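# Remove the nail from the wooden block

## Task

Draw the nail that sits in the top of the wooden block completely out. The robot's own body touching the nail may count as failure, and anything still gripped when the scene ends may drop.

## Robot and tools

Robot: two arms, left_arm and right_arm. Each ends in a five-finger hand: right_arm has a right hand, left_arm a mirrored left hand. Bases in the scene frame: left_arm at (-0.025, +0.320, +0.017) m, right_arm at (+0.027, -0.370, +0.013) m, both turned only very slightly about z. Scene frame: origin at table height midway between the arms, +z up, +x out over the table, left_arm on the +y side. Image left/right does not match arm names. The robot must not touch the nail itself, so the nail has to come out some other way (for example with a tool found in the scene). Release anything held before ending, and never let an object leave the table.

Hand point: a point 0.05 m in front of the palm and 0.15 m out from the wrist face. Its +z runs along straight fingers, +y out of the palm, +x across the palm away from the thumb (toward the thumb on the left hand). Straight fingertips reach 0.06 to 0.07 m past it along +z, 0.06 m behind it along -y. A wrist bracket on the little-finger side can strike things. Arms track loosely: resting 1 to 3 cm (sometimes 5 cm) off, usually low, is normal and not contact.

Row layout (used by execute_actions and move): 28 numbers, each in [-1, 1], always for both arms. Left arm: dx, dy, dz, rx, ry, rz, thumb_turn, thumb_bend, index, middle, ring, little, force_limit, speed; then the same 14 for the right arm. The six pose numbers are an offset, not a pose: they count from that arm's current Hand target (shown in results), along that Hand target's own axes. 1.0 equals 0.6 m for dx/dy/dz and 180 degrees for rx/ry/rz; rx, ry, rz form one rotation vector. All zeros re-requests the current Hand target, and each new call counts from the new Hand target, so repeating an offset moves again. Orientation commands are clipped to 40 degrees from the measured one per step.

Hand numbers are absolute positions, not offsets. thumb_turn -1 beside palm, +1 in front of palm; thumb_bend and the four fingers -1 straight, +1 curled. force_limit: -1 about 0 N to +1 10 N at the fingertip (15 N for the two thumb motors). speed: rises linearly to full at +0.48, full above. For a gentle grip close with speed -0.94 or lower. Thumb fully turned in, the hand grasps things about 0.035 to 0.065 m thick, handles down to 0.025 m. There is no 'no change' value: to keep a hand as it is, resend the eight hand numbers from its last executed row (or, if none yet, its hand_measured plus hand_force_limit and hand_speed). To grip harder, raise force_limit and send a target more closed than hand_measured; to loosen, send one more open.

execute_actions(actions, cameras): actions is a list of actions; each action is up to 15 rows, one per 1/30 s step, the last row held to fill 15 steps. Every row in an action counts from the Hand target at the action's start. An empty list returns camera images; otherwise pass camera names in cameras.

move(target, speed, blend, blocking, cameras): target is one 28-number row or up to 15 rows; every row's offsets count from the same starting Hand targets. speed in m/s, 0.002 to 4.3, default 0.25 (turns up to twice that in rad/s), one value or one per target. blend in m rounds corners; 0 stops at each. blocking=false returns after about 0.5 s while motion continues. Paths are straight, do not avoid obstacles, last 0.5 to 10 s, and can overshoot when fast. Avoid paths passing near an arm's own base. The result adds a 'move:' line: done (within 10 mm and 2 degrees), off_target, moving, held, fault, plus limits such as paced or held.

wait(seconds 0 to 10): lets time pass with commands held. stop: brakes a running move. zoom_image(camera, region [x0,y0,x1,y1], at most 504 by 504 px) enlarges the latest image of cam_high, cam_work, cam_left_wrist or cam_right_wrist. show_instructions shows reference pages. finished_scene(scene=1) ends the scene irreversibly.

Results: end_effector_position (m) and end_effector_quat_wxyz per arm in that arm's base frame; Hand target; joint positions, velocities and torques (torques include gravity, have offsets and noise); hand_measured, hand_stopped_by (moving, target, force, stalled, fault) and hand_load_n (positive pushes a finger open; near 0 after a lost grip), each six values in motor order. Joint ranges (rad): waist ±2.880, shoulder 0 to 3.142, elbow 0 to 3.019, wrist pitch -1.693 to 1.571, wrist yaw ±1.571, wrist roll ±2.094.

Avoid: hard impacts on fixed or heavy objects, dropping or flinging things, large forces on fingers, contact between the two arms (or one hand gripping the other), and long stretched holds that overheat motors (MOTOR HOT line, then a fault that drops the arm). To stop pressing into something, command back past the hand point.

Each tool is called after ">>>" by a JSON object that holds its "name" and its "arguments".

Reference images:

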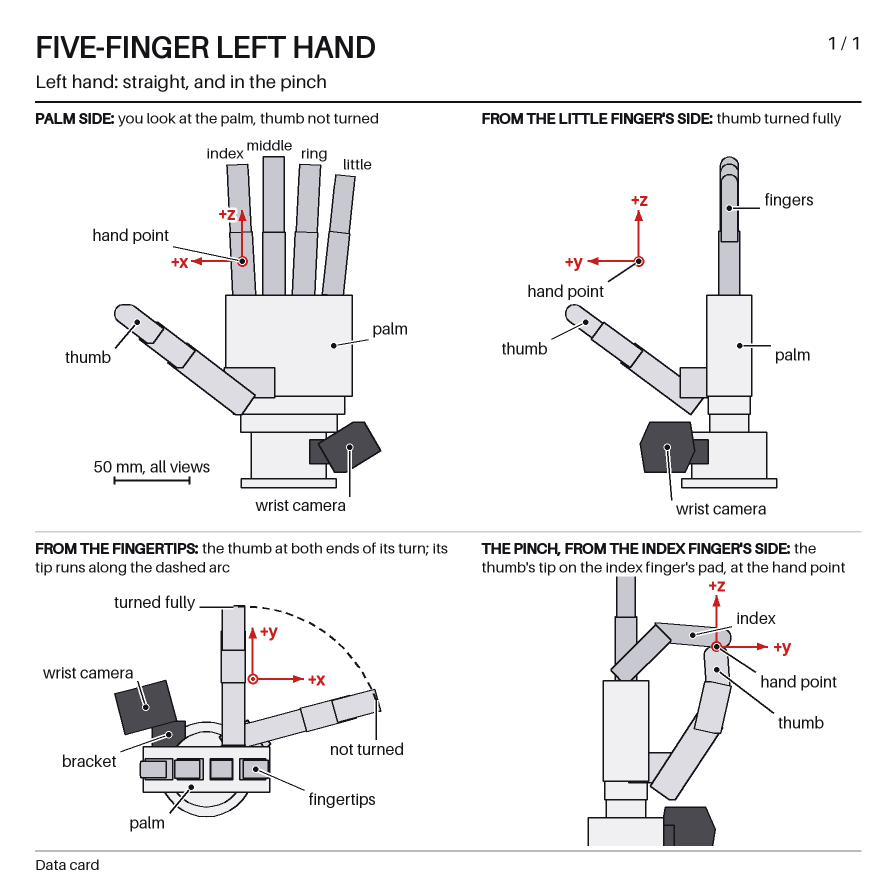

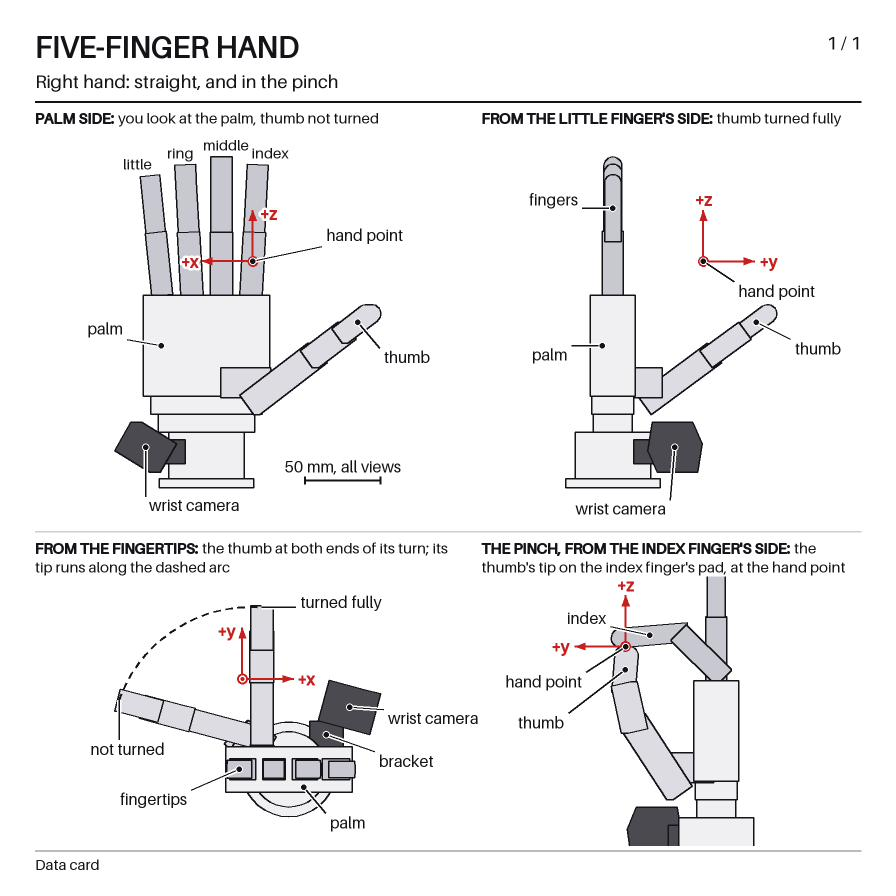

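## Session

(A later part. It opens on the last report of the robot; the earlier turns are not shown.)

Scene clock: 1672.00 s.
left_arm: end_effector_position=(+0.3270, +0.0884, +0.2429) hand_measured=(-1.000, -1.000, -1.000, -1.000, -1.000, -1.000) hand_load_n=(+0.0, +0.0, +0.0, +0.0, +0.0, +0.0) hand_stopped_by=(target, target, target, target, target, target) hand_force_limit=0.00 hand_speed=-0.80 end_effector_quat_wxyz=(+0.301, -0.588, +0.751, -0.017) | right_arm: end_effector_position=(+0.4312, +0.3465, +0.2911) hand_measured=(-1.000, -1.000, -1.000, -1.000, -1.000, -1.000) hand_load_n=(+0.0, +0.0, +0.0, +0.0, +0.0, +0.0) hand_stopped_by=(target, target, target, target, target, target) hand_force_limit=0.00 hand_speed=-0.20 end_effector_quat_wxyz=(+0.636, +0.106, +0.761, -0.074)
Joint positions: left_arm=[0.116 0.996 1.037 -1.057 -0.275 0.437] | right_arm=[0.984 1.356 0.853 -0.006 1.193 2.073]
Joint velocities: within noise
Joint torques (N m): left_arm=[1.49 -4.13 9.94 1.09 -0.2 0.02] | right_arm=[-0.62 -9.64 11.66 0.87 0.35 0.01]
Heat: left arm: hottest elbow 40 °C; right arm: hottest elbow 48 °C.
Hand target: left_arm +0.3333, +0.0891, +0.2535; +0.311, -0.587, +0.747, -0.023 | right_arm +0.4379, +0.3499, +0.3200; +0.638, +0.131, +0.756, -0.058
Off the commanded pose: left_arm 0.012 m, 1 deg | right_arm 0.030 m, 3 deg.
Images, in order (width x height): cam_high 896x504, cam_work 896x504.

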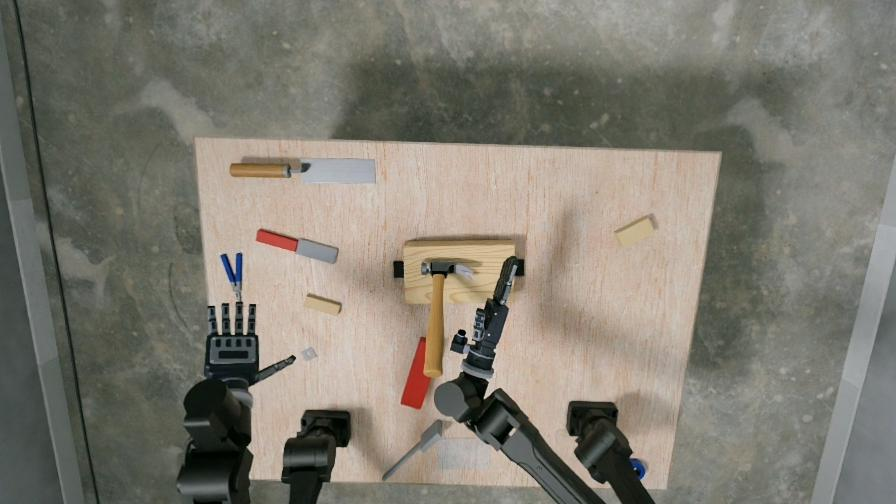

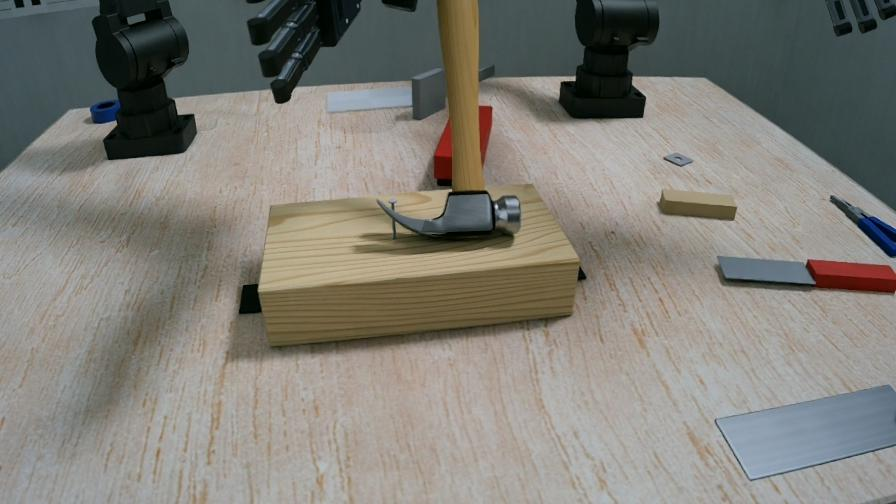

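>>> {"name": "move", "arguments": {"target": [[0,0,0,0,0,0,-1,-1,-1,-1,-1,-1,0,-0.8,-0.0097,-0.1713,0.004,0,0,0,-1,-1,-1,-1,-1,-1,0.0,-0.2],[0,0,0,0,0,0,-1,-1,-1,-1,-1,-1,0,-0.8,0.033,-0.2202,-0.1592,-0.1179,-0.1188,-0.0235,-1,-1,-1,-1,-1,-1,0.0,-0.2],[0,0,0,0,0,0,-1,-1,-1,-1,-1,-1,0,-0.8,0.0845,-0.0795,-0.1932,-0.1179,-0.1188,-0.0235,-1,-1,-1,-1,-1,-1,0.0,-0.2]], "speed": 0.15, "blend": [0.03, 0.02, 0], "cameras": ["cam_high","cam_work","cam_right_wrist"]}}

>>> {"name": "zoom_image", "arguments": {"camera": "cam_high", "region": [400, 250, 520, 390]}}

Scene clock: 1840.33 s.
left_arm: end_effector_position=(+0.3270, +0.0884, +0.2429) hand_measured=(-1.000, -1.000, -1.000, -1.000, -1.000, -1.000) hand_load_n=(-0.5, +0.0, +0.0, +0.0, +0.0, +0.0) hand_stopped_by=(target, target, target, target, target, target) hand_force_limit=0.00 hand_speed=-0.80 end_effector_quat_wxyz=(+0.301, -0.588, +0.751, -0.017) | right_arm: end_effector_position=(+0.3062, +0.3313, +0.2749) hand_measured=(-1.000, -1.000, -1.000, -1.000, -1.000, -1.000) hand_load_n=(+0.0, +0.0, +0.0, +0.0, +0.0, +0.0) hand_stopped_by=(target, target, target, target, target, target) hand_force_limit=0.00 hand_speed=-0.20 end_effector_quat_wxyz=(+0.770, -0.039, +0.636, +0.025)
Joint positions: left_arm=[0.116 0.996 1.037 -1.057 -0.275 0.437] | right_arm=[1.106 1.395 0.349 1.394 0.984 1.249]
Joint torques (N m): left_arm=[1.49 -4.13 9.95 1.09 -0.2 0.03] | right_arm=[0.73 -4.6 7.47 2.48 -0.22 -0.2]
Heat: left arm: hottest elbow 40 °C; right arm: hottest elbow 48 °C.
Hand target: left_arm +0.3333, +0.0891, +0.2535; +0.311, -0.587, +0.747, -0.023 | right_arm +0.3072, +0.3400, +0.2874; +0.777, -0.029, +0.628, +0.035
Off the commanded pose: left_arm 0.012 m, 1 deg | right_arm 0.015 m, 2 deg.
move: off_target (left_arm, right_arm)
Images, in order (width x height): cam_high 896x504, cam_work 896x504, cam_right_wrist 616x616.

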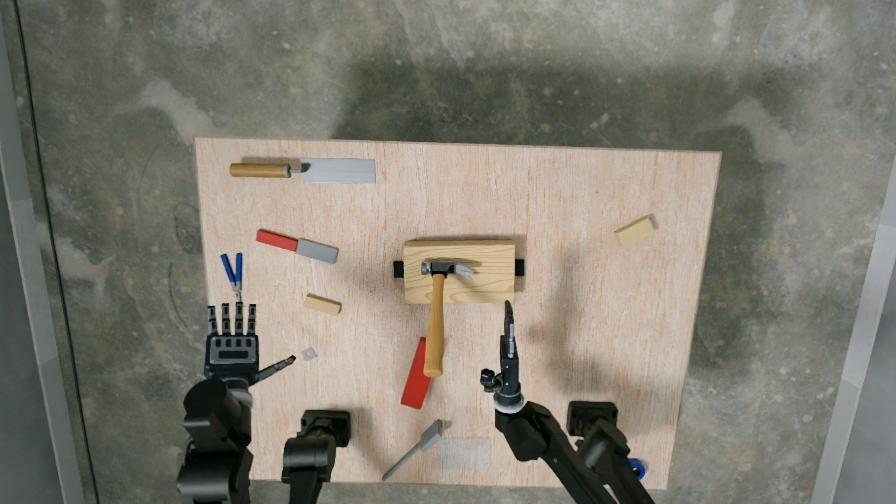

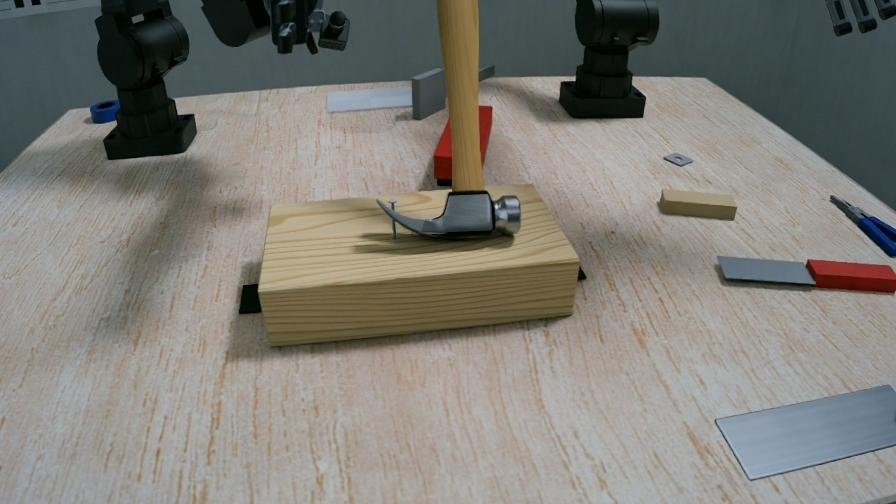

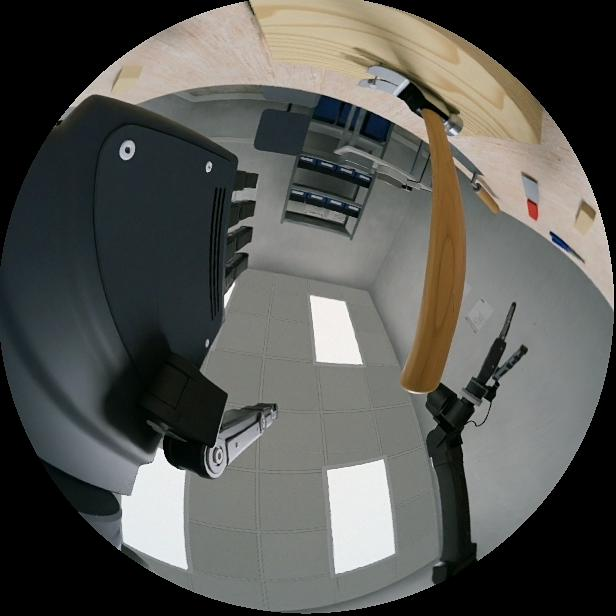

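Scaled by 3.600 from the camera's 896x504 image, which has a finer 1280x720 frame.

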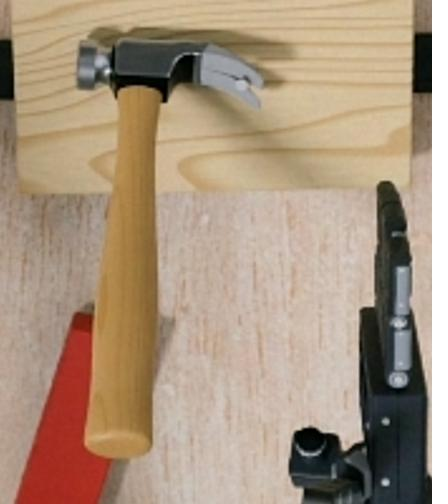

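>>> {"name": "move", "arguments": {"target": [0,0,0,0,0,0,-1,-1,-1,-1,-1,-1,0,-0.8,0.0208,0.1740,0,0,0,0,-1,-1,-1,-1,-1,-1,0.0,-0.2], "speed": 0.08, "cameras": ["cam_high","cam_work","cam_right_wrist"]}}

>>> {"name": "zoom_image", "arguments": {"camera": "cam_high", "region": [400, 290, 500, 400]}}

Scene clock: 1862.23 s.
left_arm: end_effector_position=(+0.3270, +0.0884, +0.2429) hand_measured=(-1.000, -1.000, -1.000, -1.000, -1.000, -1.000) hand_load_n=(+0.0, +0.0, +0.0, +0.0, +0.0, +0.0) hand_stopped_by=(target, target, target, target, target, target) hand_force_limit=0.00 hand_speed=-0.80 end_effector_quat_wxyz=(+0.301, -0.588, +0.751, -0.017) | right_arm: end_effector_position=(+0.3018, +0.4353, +0.2661) hand_measured=(-1.000, -1.000, -1.000, -1.000, -1.000, -1.000) hand_load_n=(+0.0, +0.0, +0.0, +0.0, +0.0, +0.0) hand_stopped_by=(target, target, target, target, target, target) hand_force_limit=0.00 hand_speed=-0.20 end_effector_quat_wxyz=(+0.773, -0.038, +0.633, +0.025)
Joint positions: left_arm=[0.116 0.996 1.037 -1.057 -0.275 0.437] | right_arm=[1.24 1.665 0.603 1.513 1.107 1.135]
Joint torques (N m): left_arm=[1.44 -4.07 9.94 1.09 -0.19 0.03] | right_arm=[1.38 -8.29 7.23 2.25 -0.29 -0.2]
Heat: left arm: hottest elbow 40 °C; right arm: hottest elbow 46 °C.
Hand target: left_arm +0.3333, +0.0891, +0.2535; +0.311, -0.587, +0.747, -0.023 | right_arm +0.3002, +0.4443, +0.2750; +0.777, -0.029, +0.628, +0.035
Off the commanded pose: left_arm 0.012 m, 1 deg | right_arm 0.013 m, 2 deg.
move: off_target (left_arm, right_arm)
Images, in order (width x height): cam_high 896x504, cam_work 896x504, cam_right_wrist 616x616.

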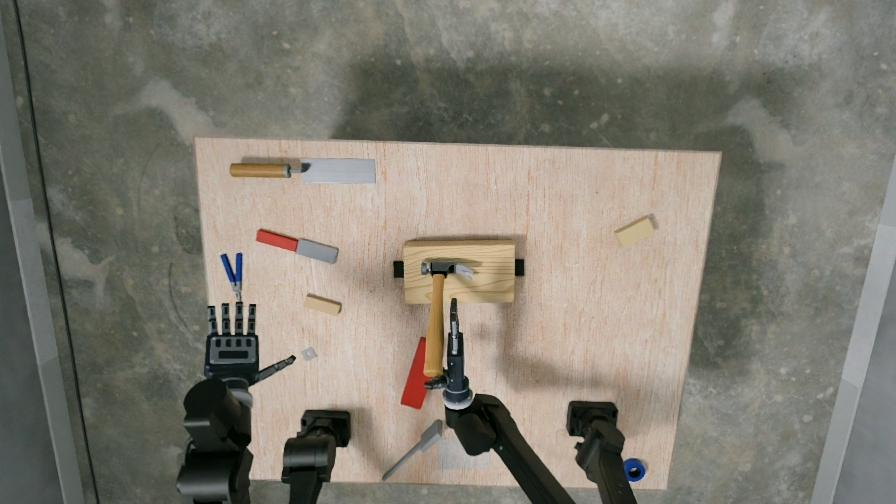

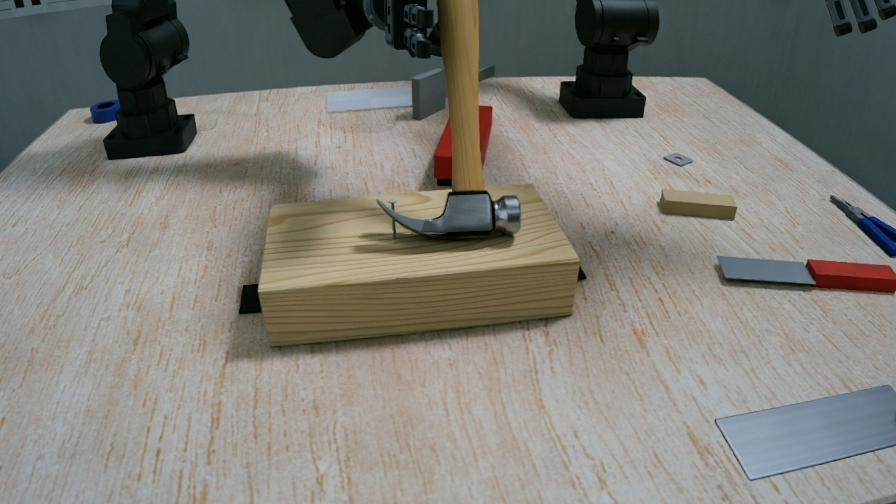

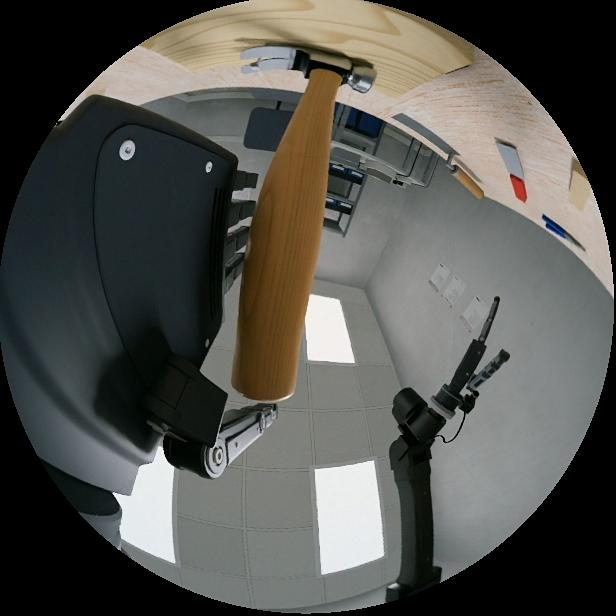

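Scaled by 4.582 from the camera's 896x504 image, which has a finer 1280x720 frame.

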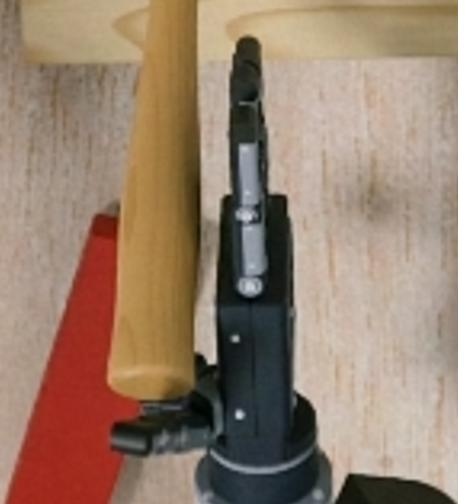

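>>> {"name": "move", "arguments": {"target": [0,0,0,0,0,0,-1,-1,-1,-1,-1,-1,0,-0.8,-0.0142,0.0118,-0.0073,0,0,0,-1,-1,-1,-1,-1,-1,0.0,-0.2], "speed": 0.05, "cameras": ["cam_high","cam_right_wrist"]}}

>>> {"name": "zoom_image", "arguments": {"camera": "cam_high", "region": [400, 290, 500, 400]}}

>>> {"name": "zoom_image", "arguments": {"camera": "cam_right_wrist", "region": [120, 200, 400, 480]}}

Scene clock: 1889.00 s.
left_arm: end_effector_position=(+0.3270, +0.0884, +0.2429) hand_measured=(-1.000, -1.000, -1.000, -1.000, -1.000, -1.000) hand_load_n=(+0.0, +0.0, +0.0, +0.0, +0.0, +0.0) hand_stopped_by=(target, target, target, target, target, target) hand_force_limit=0.00 hand_speed=-0.80 end_effector_quat_wxyz=(+0.301, -0.588, +0.751, -0.017) | right_arm: end_effector_position=(+0.2963, +0.4423, +0.2695) hand_measured=(-1.000, -1.000, -1.000, -1.000, -1.000, -1.000) hand_load_n=(+0.0, +0.0, +0.0, +0.0, +0.0, +0.0) hand_stopped_by=(target, target, target, target, target, target) hand_force_limit=0.00 hand_speed=-0.20 end_effector_quat_wxyz=(+0.772, -0.040, +0.634, +0.022)
Joint positions: left_arm=[0.116 0.996 1.037 -1.057 -0.275 0.437] | right_arm=[1.259 1.665 0.619 1.513 1.125 1.11]
Joint torques (N m): left_arm=[1.49 -4.13 9.95 1.05 -0.19 0.03] | right_arm=[0.85 -8.94 7.34 2.06 -0.32 -0.18]
Heat: left arm: hottest elbow 40 °C; right arm: hottest elbow 46 °C.
Hand target: left_arm +0.3333, +0.0891, +0.2535; +0.311, -0.587, +0.747, -0.023 | right_arm +0.2936, +0.4508, +0.2824; +0.777, -0.029, +0.628, +0.035
Off the commanded pose: left_arm 0.012 m, 1 deg | right_arm 0.016 m, 2 deg.
move: off_target (left_arm, right_arm)
Images, in order (width x height): cam_high 896x504, cam_right_wrist 616x616.

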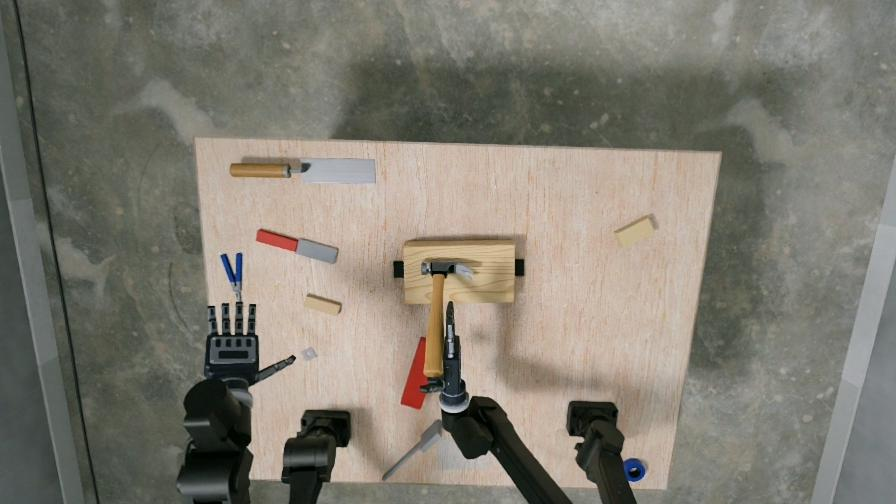

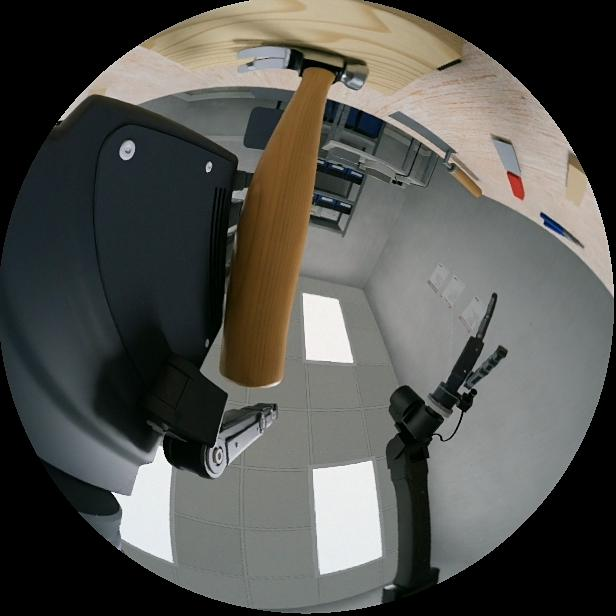

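Scaled by 4.582 from the camera's 896x504 image, which has a finer 1280x720 frame.

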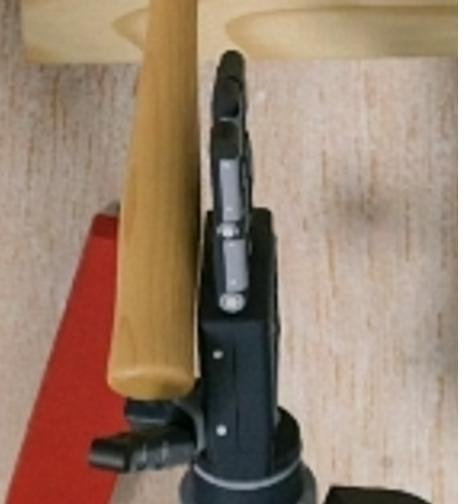

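Scaled by 1.800 from the camera's 616x616 image, which has a finer 880x880 frame.

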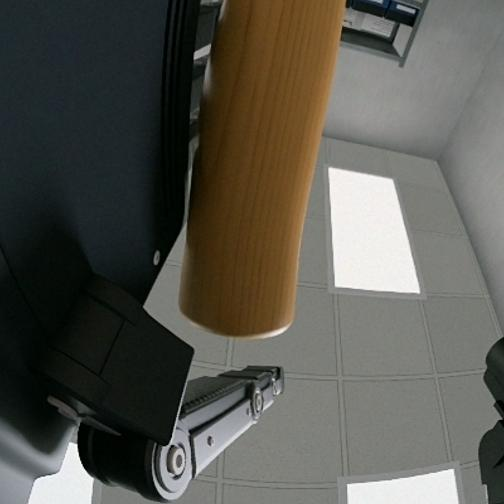

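>>> {"name": "move", "arguments": {"target": [0,0,0,0,0,0,-1,-1,-1,-1,-1,-1,0,-0.8,0,0,0,0,0,0,-1,-1,0.3,0.3,0.1,0.0,-0.7,-0.6], "speed": 0.05, "cameras": ["cam_high","cam_right_wrist"]}}

>>> {"name": "zoom_image", "arguments": {"camera": "cam_high", "region": [400, 290, 500, 400]}}

Scene clock: 1894.50 s.
left_arm: end_effector_position=(+0.3270, +0.0884, +0.2429) hand_measured=(-1.000, -1.000, -1.000, -1.000, -1.000, -1.000) hand_load_n=(+0.0, +0.0, +0.0, +0.0, +0.0, +0.0) hand_stopped_by=(target, target, target, target, target, target) hand_force_limit=0.00 hand_speed=-0.80 end_effector_quat_wxyz=(+0.301, -0.588, +0.751, -0.017) | right_arm: end_effector_position=(+0.2980, +0.4396, +0.2679) hand_measured=(-1.000, -1.000, +0.300, +0.300, +0.100, +0.000) hand_load_n=(+0.0, +0.0, -0.5, +0.0, +0.0, +1.0) hand_stopped_by=(target, target, target, target, target, target) hand_force_limit=-0.70 hand_speed=-0.60 end_effector_quat_wxyz=(+0.770, -0.038, +0.636, +0.013)
Joint positions: left_arm=[0.116 0.996 1.037 -1.057 -0.275 0.437] | right_arm=[1.259 1.665 0.619 1.514 1.142 1.098]
Joint torques (N m): left_arm=[1.49 -4.07 9.95 1.09 -0.2 0.03] | right_arm=[1.03 -9 7.28 2.09 -0.91 -0.07]
Heat: left arm: hottest elbow 40 °C; right arm: hottest elbow 45 °C.
Hand target: left_arm +0.3333, +0.0891, +0.2535; +0.311, -0.587, +0.747, -0.023 | right_arm +0.2936, +0.4507, +0.2824; +0.777, -0.029, +0.628, +0.035
Off the commanded pose: left_arm 0.012 m, 1 deg | right_arm 0.019 m, 3 deg.
move: off_target (left_arm, right_arm)
Images, in order (width x height): cam_high 896x504, cam_right_wrist 616x616.

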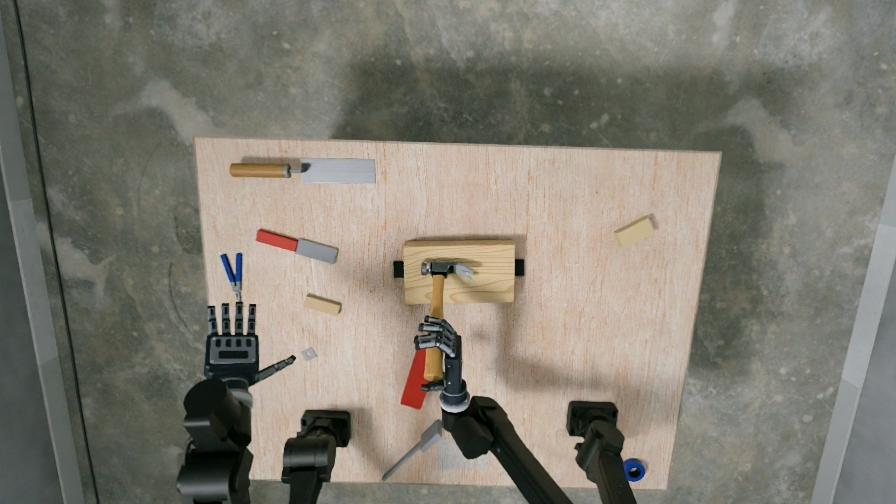

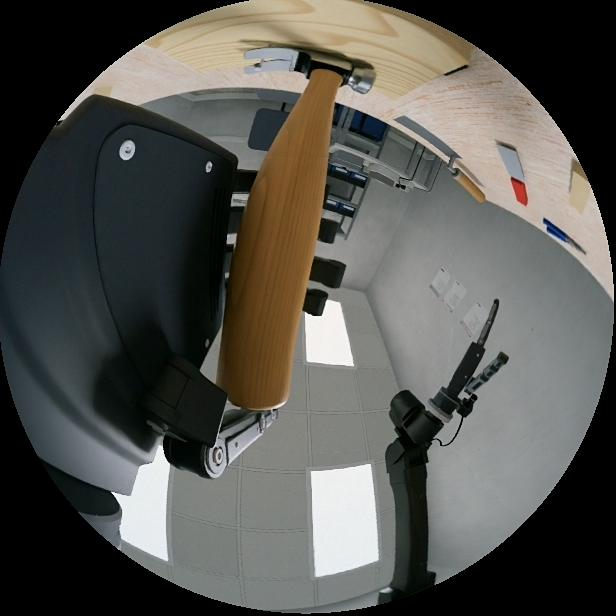

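Scaled by 4.582 from the camera's 896x504 image, which has a finer 1280x720 frame.

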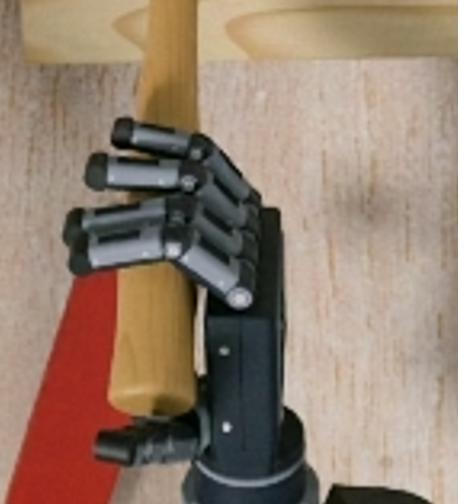

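>>> {"name": "move", "arguments": {"target": [0,0,0,0,0,0,-1,-1,-1,-1,-1,-1,0,-0.8,0,0,0,0,0,0,1,-1,0.3,0.3,0.1,0.0,-0.7,-0.4], "speed": 0.05, "cameras": ["cam_high","cam_right_wrist"]}}

>>> {"name": "zoom_image", "arguments": {"camera": "cam_high", "region": [400, 290, 500, 400]}}

Scene clock: 1906.20 s.
left_arm: end_effector_position=(+0.3270, +0.0884, +0.2429) hand_measured=(-1.000, -1.000, -1.000, -1.000, -1.000, -1.000) hand_load_n=(+0.0, +0.0, +0.0, +0.0, +0.0, +0.0) hand_stopped_by=(target, target, target, target, target, target) hand_force_limit=0.00 hand_speed=-0.80 end_effector_quat_wxyz=(+0.301, -0.588, +0.751, -0.017) | right_arm: end_effector_position=(+0.2974, +0.4390, +0.2701) hand_measured=(+1.000, -1.000, +0.300, +0.300, +0.100, +0.000) hand_load_n=(+0.0, +0.0, +0.0, +0.0, +0.0, +0.5) hand_stopped_by=(target, target, target, target, target, target) hand_force_limit=-0.70 hand_speed=-0.40 end_effector_quat_wxyz=(+0.772, -0.035, +0.634, +0.017)
Joint positions: left_arm=[0.116 0.996 1.037 -1.057 -0.275 0.437] | right_arm=[1.259 1.665 0.619 1.525 1.14 1.097]
Joint torques (N m): left_arm=[1.55 -4.13 9.94 1.09 -0.19 0.03] | right_arm=[1.08 -8.94 7.28 1.66 -0.83 -0.06]
Heat: left arm: hottest elbow 40 °C; right arm: hottest elbow 45 °C.
Hand target: left_arm +0.3333, +0.0891, +0.2535; +0.311, -0.587, +0.747, -0.023 | right_arm +0.2936, +0.4507, +0.2824; +0.777, -0.029, +0.628, +0.035
Off the commanded pose: left_arm 0.012 m, 1 deg | right_arm 0.017 m, 2 deg.
move: off_target (left_arm, right_arm)
Images, in order (width x height): cam_high 896x504, cam_right_wrist 616x616.

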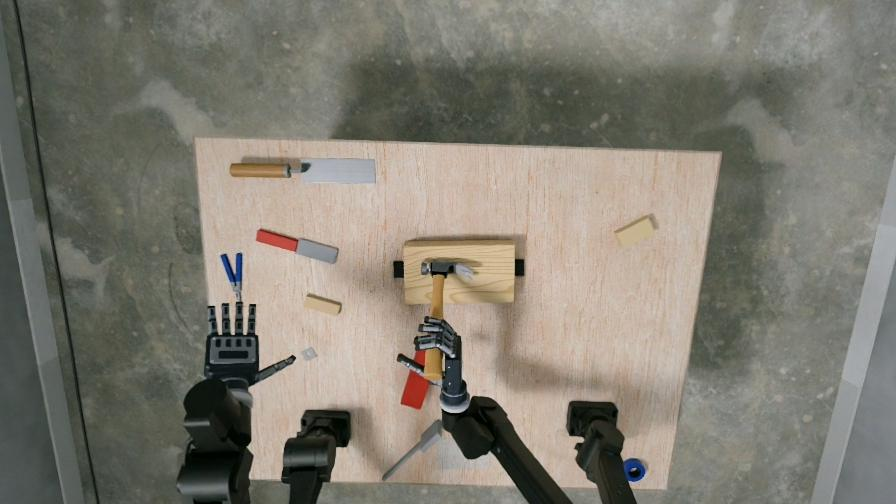

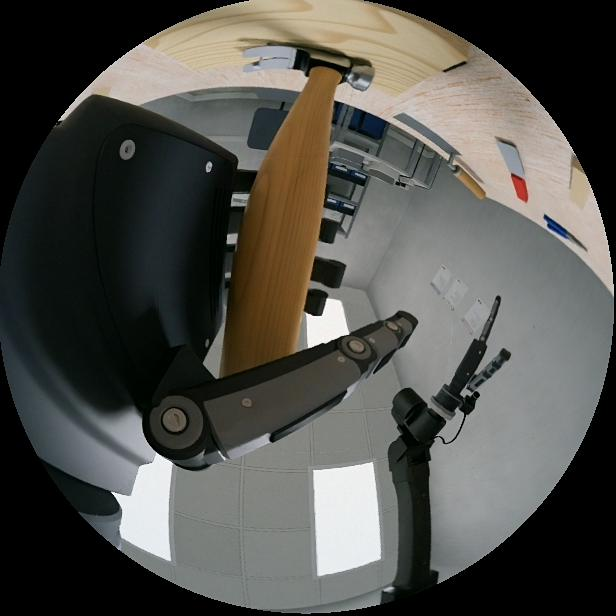

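Scaled by 4.582 from the camera's 896x504 image, which has a finer 1280x720 frame.

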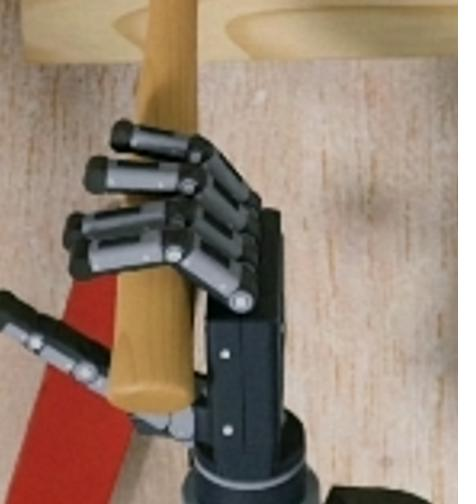

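>>> {"name": "move", "arguments": {"target": [[0,0,0,0,0,0,-1,-1,-1,-1,-1,-1,0,-0.8,0.0288,-0.0038,0.0165,0,0,0,1,-1,0.3,0.3,0.1,0.0,-0.7,-0.4],[0,0,0,0,0,0,-1,-1,-1,-1,-1,-1,0,-0.8,0.0288,-0.0038,0.0165,0,0,0,1,0.4,0.5,0.5,0.4,0.3,-0.7,-0.6]], "speed": 0.05, "cameras": ["cam_high","cam_work","cam_right_wrist"]}}

>>> {"name": "zoom_image", "arguments": {"camera": "cam_high", "region": [400, 290, 500, 400]}}

Scene clock: 1938.93 s.
left_arm: end_effector_position=(+0.3270, +0.0884, +0.2429) hand_measured=(-1.000, -1.000, -1.000, -1.000, -1.000, -1.000) hand_load_n=(+0.0, +0.0, +0.0, +0.0, +0.0, +0.0) hand_stopped_by=(target, target, target, target, target, target) hand_force_limit=0.00 hand_speed=-0.80 end_effector_quat_wxyz=(+0.301, -0.588, +0.751, -0.017) | right_arm: end_effector_position=(+0.3071, +0.4406, +0.2620) hand_measured=(+1.000, -0.454, +0.500, +0.500, +0.400, +0.300) hand_load_n=(+0.5, +3.0, +0.0, +0.5, +0.0, +1.5) hand_stopped_by=(target, force, target, target, target, target) hand_force_limit=-0.70 hand_speed=-0.60 end_effector_quat_wxyz=(+0.773, -0.038, +0.632, +0.019)
Joint positions: left_arm=[0.116 0.996 1.037 -1.057 -0.275 0.437] | right_arm=[1.234 1.694 0.624 1.526 1.107 1.123]
Joint torques (N m): left_arm=[1.49 -4.07 9.95 1.07 -0.19 0.02] | right_arm=[0.32 -8.35 6.89 1.92 -0.71 0.07]
Heat: left arm: hottest elbow 40 °C; right arm: hottest elbow 44 °C.
Hand target: left_arm +0.3333, +0.0891, +0.2535; +0.311, -0.587, +0.747, -0.023 | right_arm +0.3069, +0.4497, +0.2675; +0.777, -0.029, +0.628, +0.035
Off the commanded pose: left_arm 0.012 m, 1 deg | right_arm 0.011 m, 2 deg.
move: off_target (left_arm, right_arm)
Images, in order (width x height): cam_high 896x504, cam_work 896x504, cam_right_wrist 616x616.

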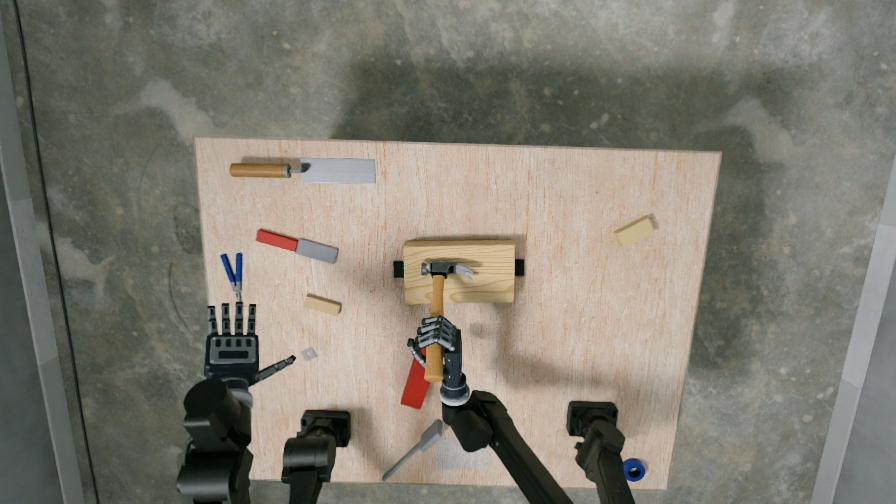

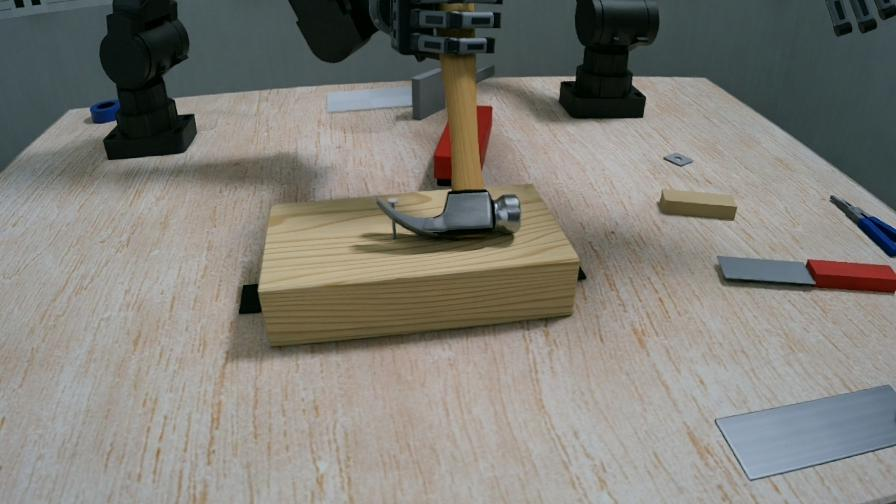

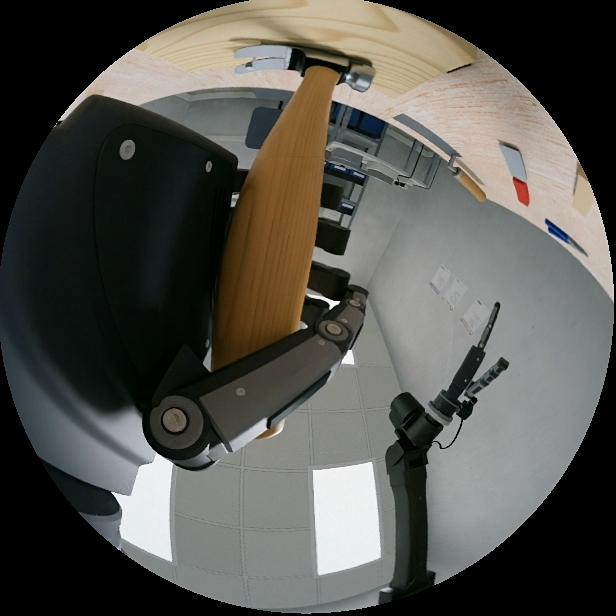

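Scaled by 4.582 from the camera's 896x504 image, which has a finer 1280x720 frame.

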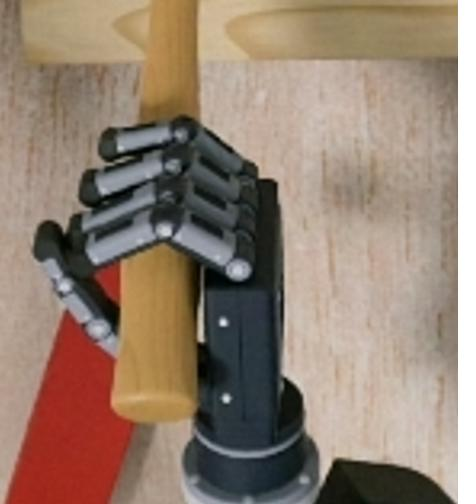

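>>> {"name": "move", "arguments": {"target": [0,0,0,0,0,0,-1,-1,-1,-1,-1,-1,0,-0.8,-0.0393,-0.0427,0.1543,0.0287,0.0668,-0.0027,1,0.4,0.5,0.5,0.4,0.3,-0.7,-0.6], "speed": 0.05, "cameras": ["cam_high","cam_work","cam_right_wrist"]}}

>>> {"name": "zoom_image", "arguments": {"camera": "cam_high", "region": [400, 240, 520, 380]}}

>>> {"name": "zoom_image", "arguments": {"camera": "cam_work", "region": [340, 120, 560, 280]}}

Scene clock: 1970.20 s.
left_arm: end_effector_position=(+0.3270, +0.0884, +0.2429) hand_measured=(-1.000, -1.000, -1.000, -1.000, -1.000, -1.000) hand_load_n=(+0.0, +0.0, +0.0, +0.0, +0.0, +0.0) hand_stopped_by=(target, target, target, target, target, target) hand_force_limit=0.00 hand_speed=-0.80 end_effector_quat_wxyz=(+0.301, -0.588, +0.751, -0.017) | right_arm: end_effector_position=(+0.3849, +0.4309, +0.2812) hand_measured=(+1.000, -0.454, +0.500, +0.500, +0.400, +0.300) hand_load_n=(+0.5, +3.5, +0.0, +0.0, +0.0, +0.0) hand_stopped_by=(target, force, target, target, target, target) hand_force_limit=-0.70 hand_speed=-0.60 end_effector_quat_wxyz=(+0.700, -0.023, +0.713, -0.014)
Joint positions: left_arm=[0.116 0.996 1.037 -1.057 -0.275 0.437] | right_arm=[1.092 1.476 0.75 0.687 1.078 1.553]
Joint torques (N m): left_arm=[1.44 -4.19 9.94 1.06 -0.19 0.02] | right_arm=[-1.26 -10.7 10.36 1.13 -0.07 0.02]
Heat: left arm: hottest elbow 40 °C; right arm: hottest elbow 43 °C.
Hand target: left_arm +0.3333, +0.0891, +0.2535; +0.311, -0.587, +0.747, -0.023 | right_arm +0.3945, +0.4320, +0.3099; +0.708, +0.000, +0.706, +0.000
Off the commanded pose: left_arm 0.012 m, 1 deg | right_arm 0.030 m, 3 deg.
move: off_target (left_arm, right_arm)
Images, in order (width x height): cam_high 896x504, cam_work 896x504, cam_right_wrist 616x616.

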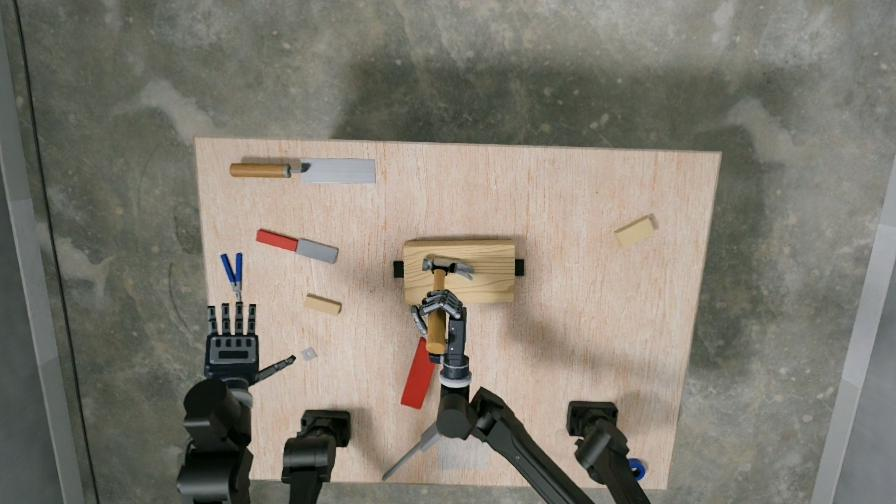

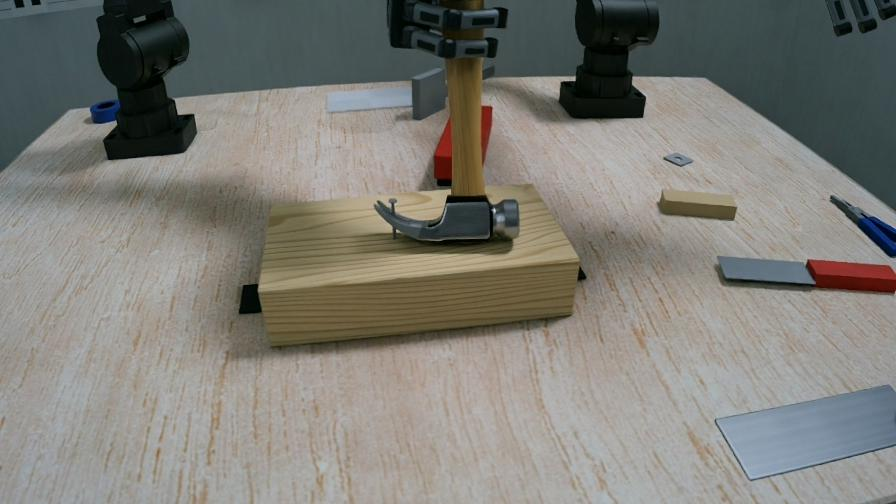

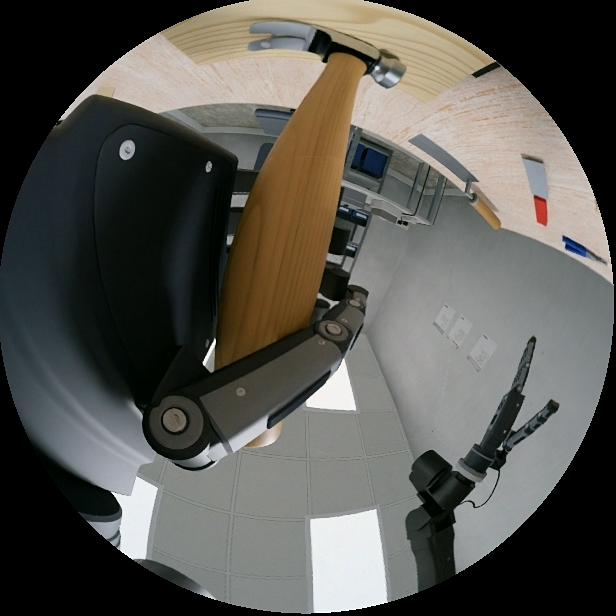

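Scaled by 3.600 from the camera's 896x504 image, which has a finer 1280x720 frame.

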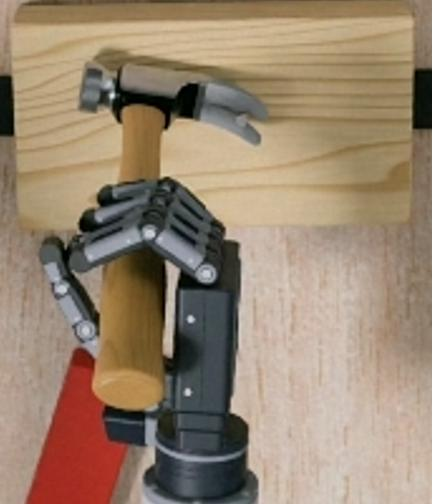

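Scaled by 2.291 from the camera's 896x504 image, which has a finer 1280x720 frame.

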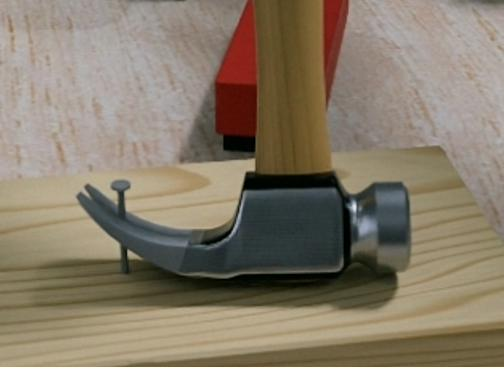

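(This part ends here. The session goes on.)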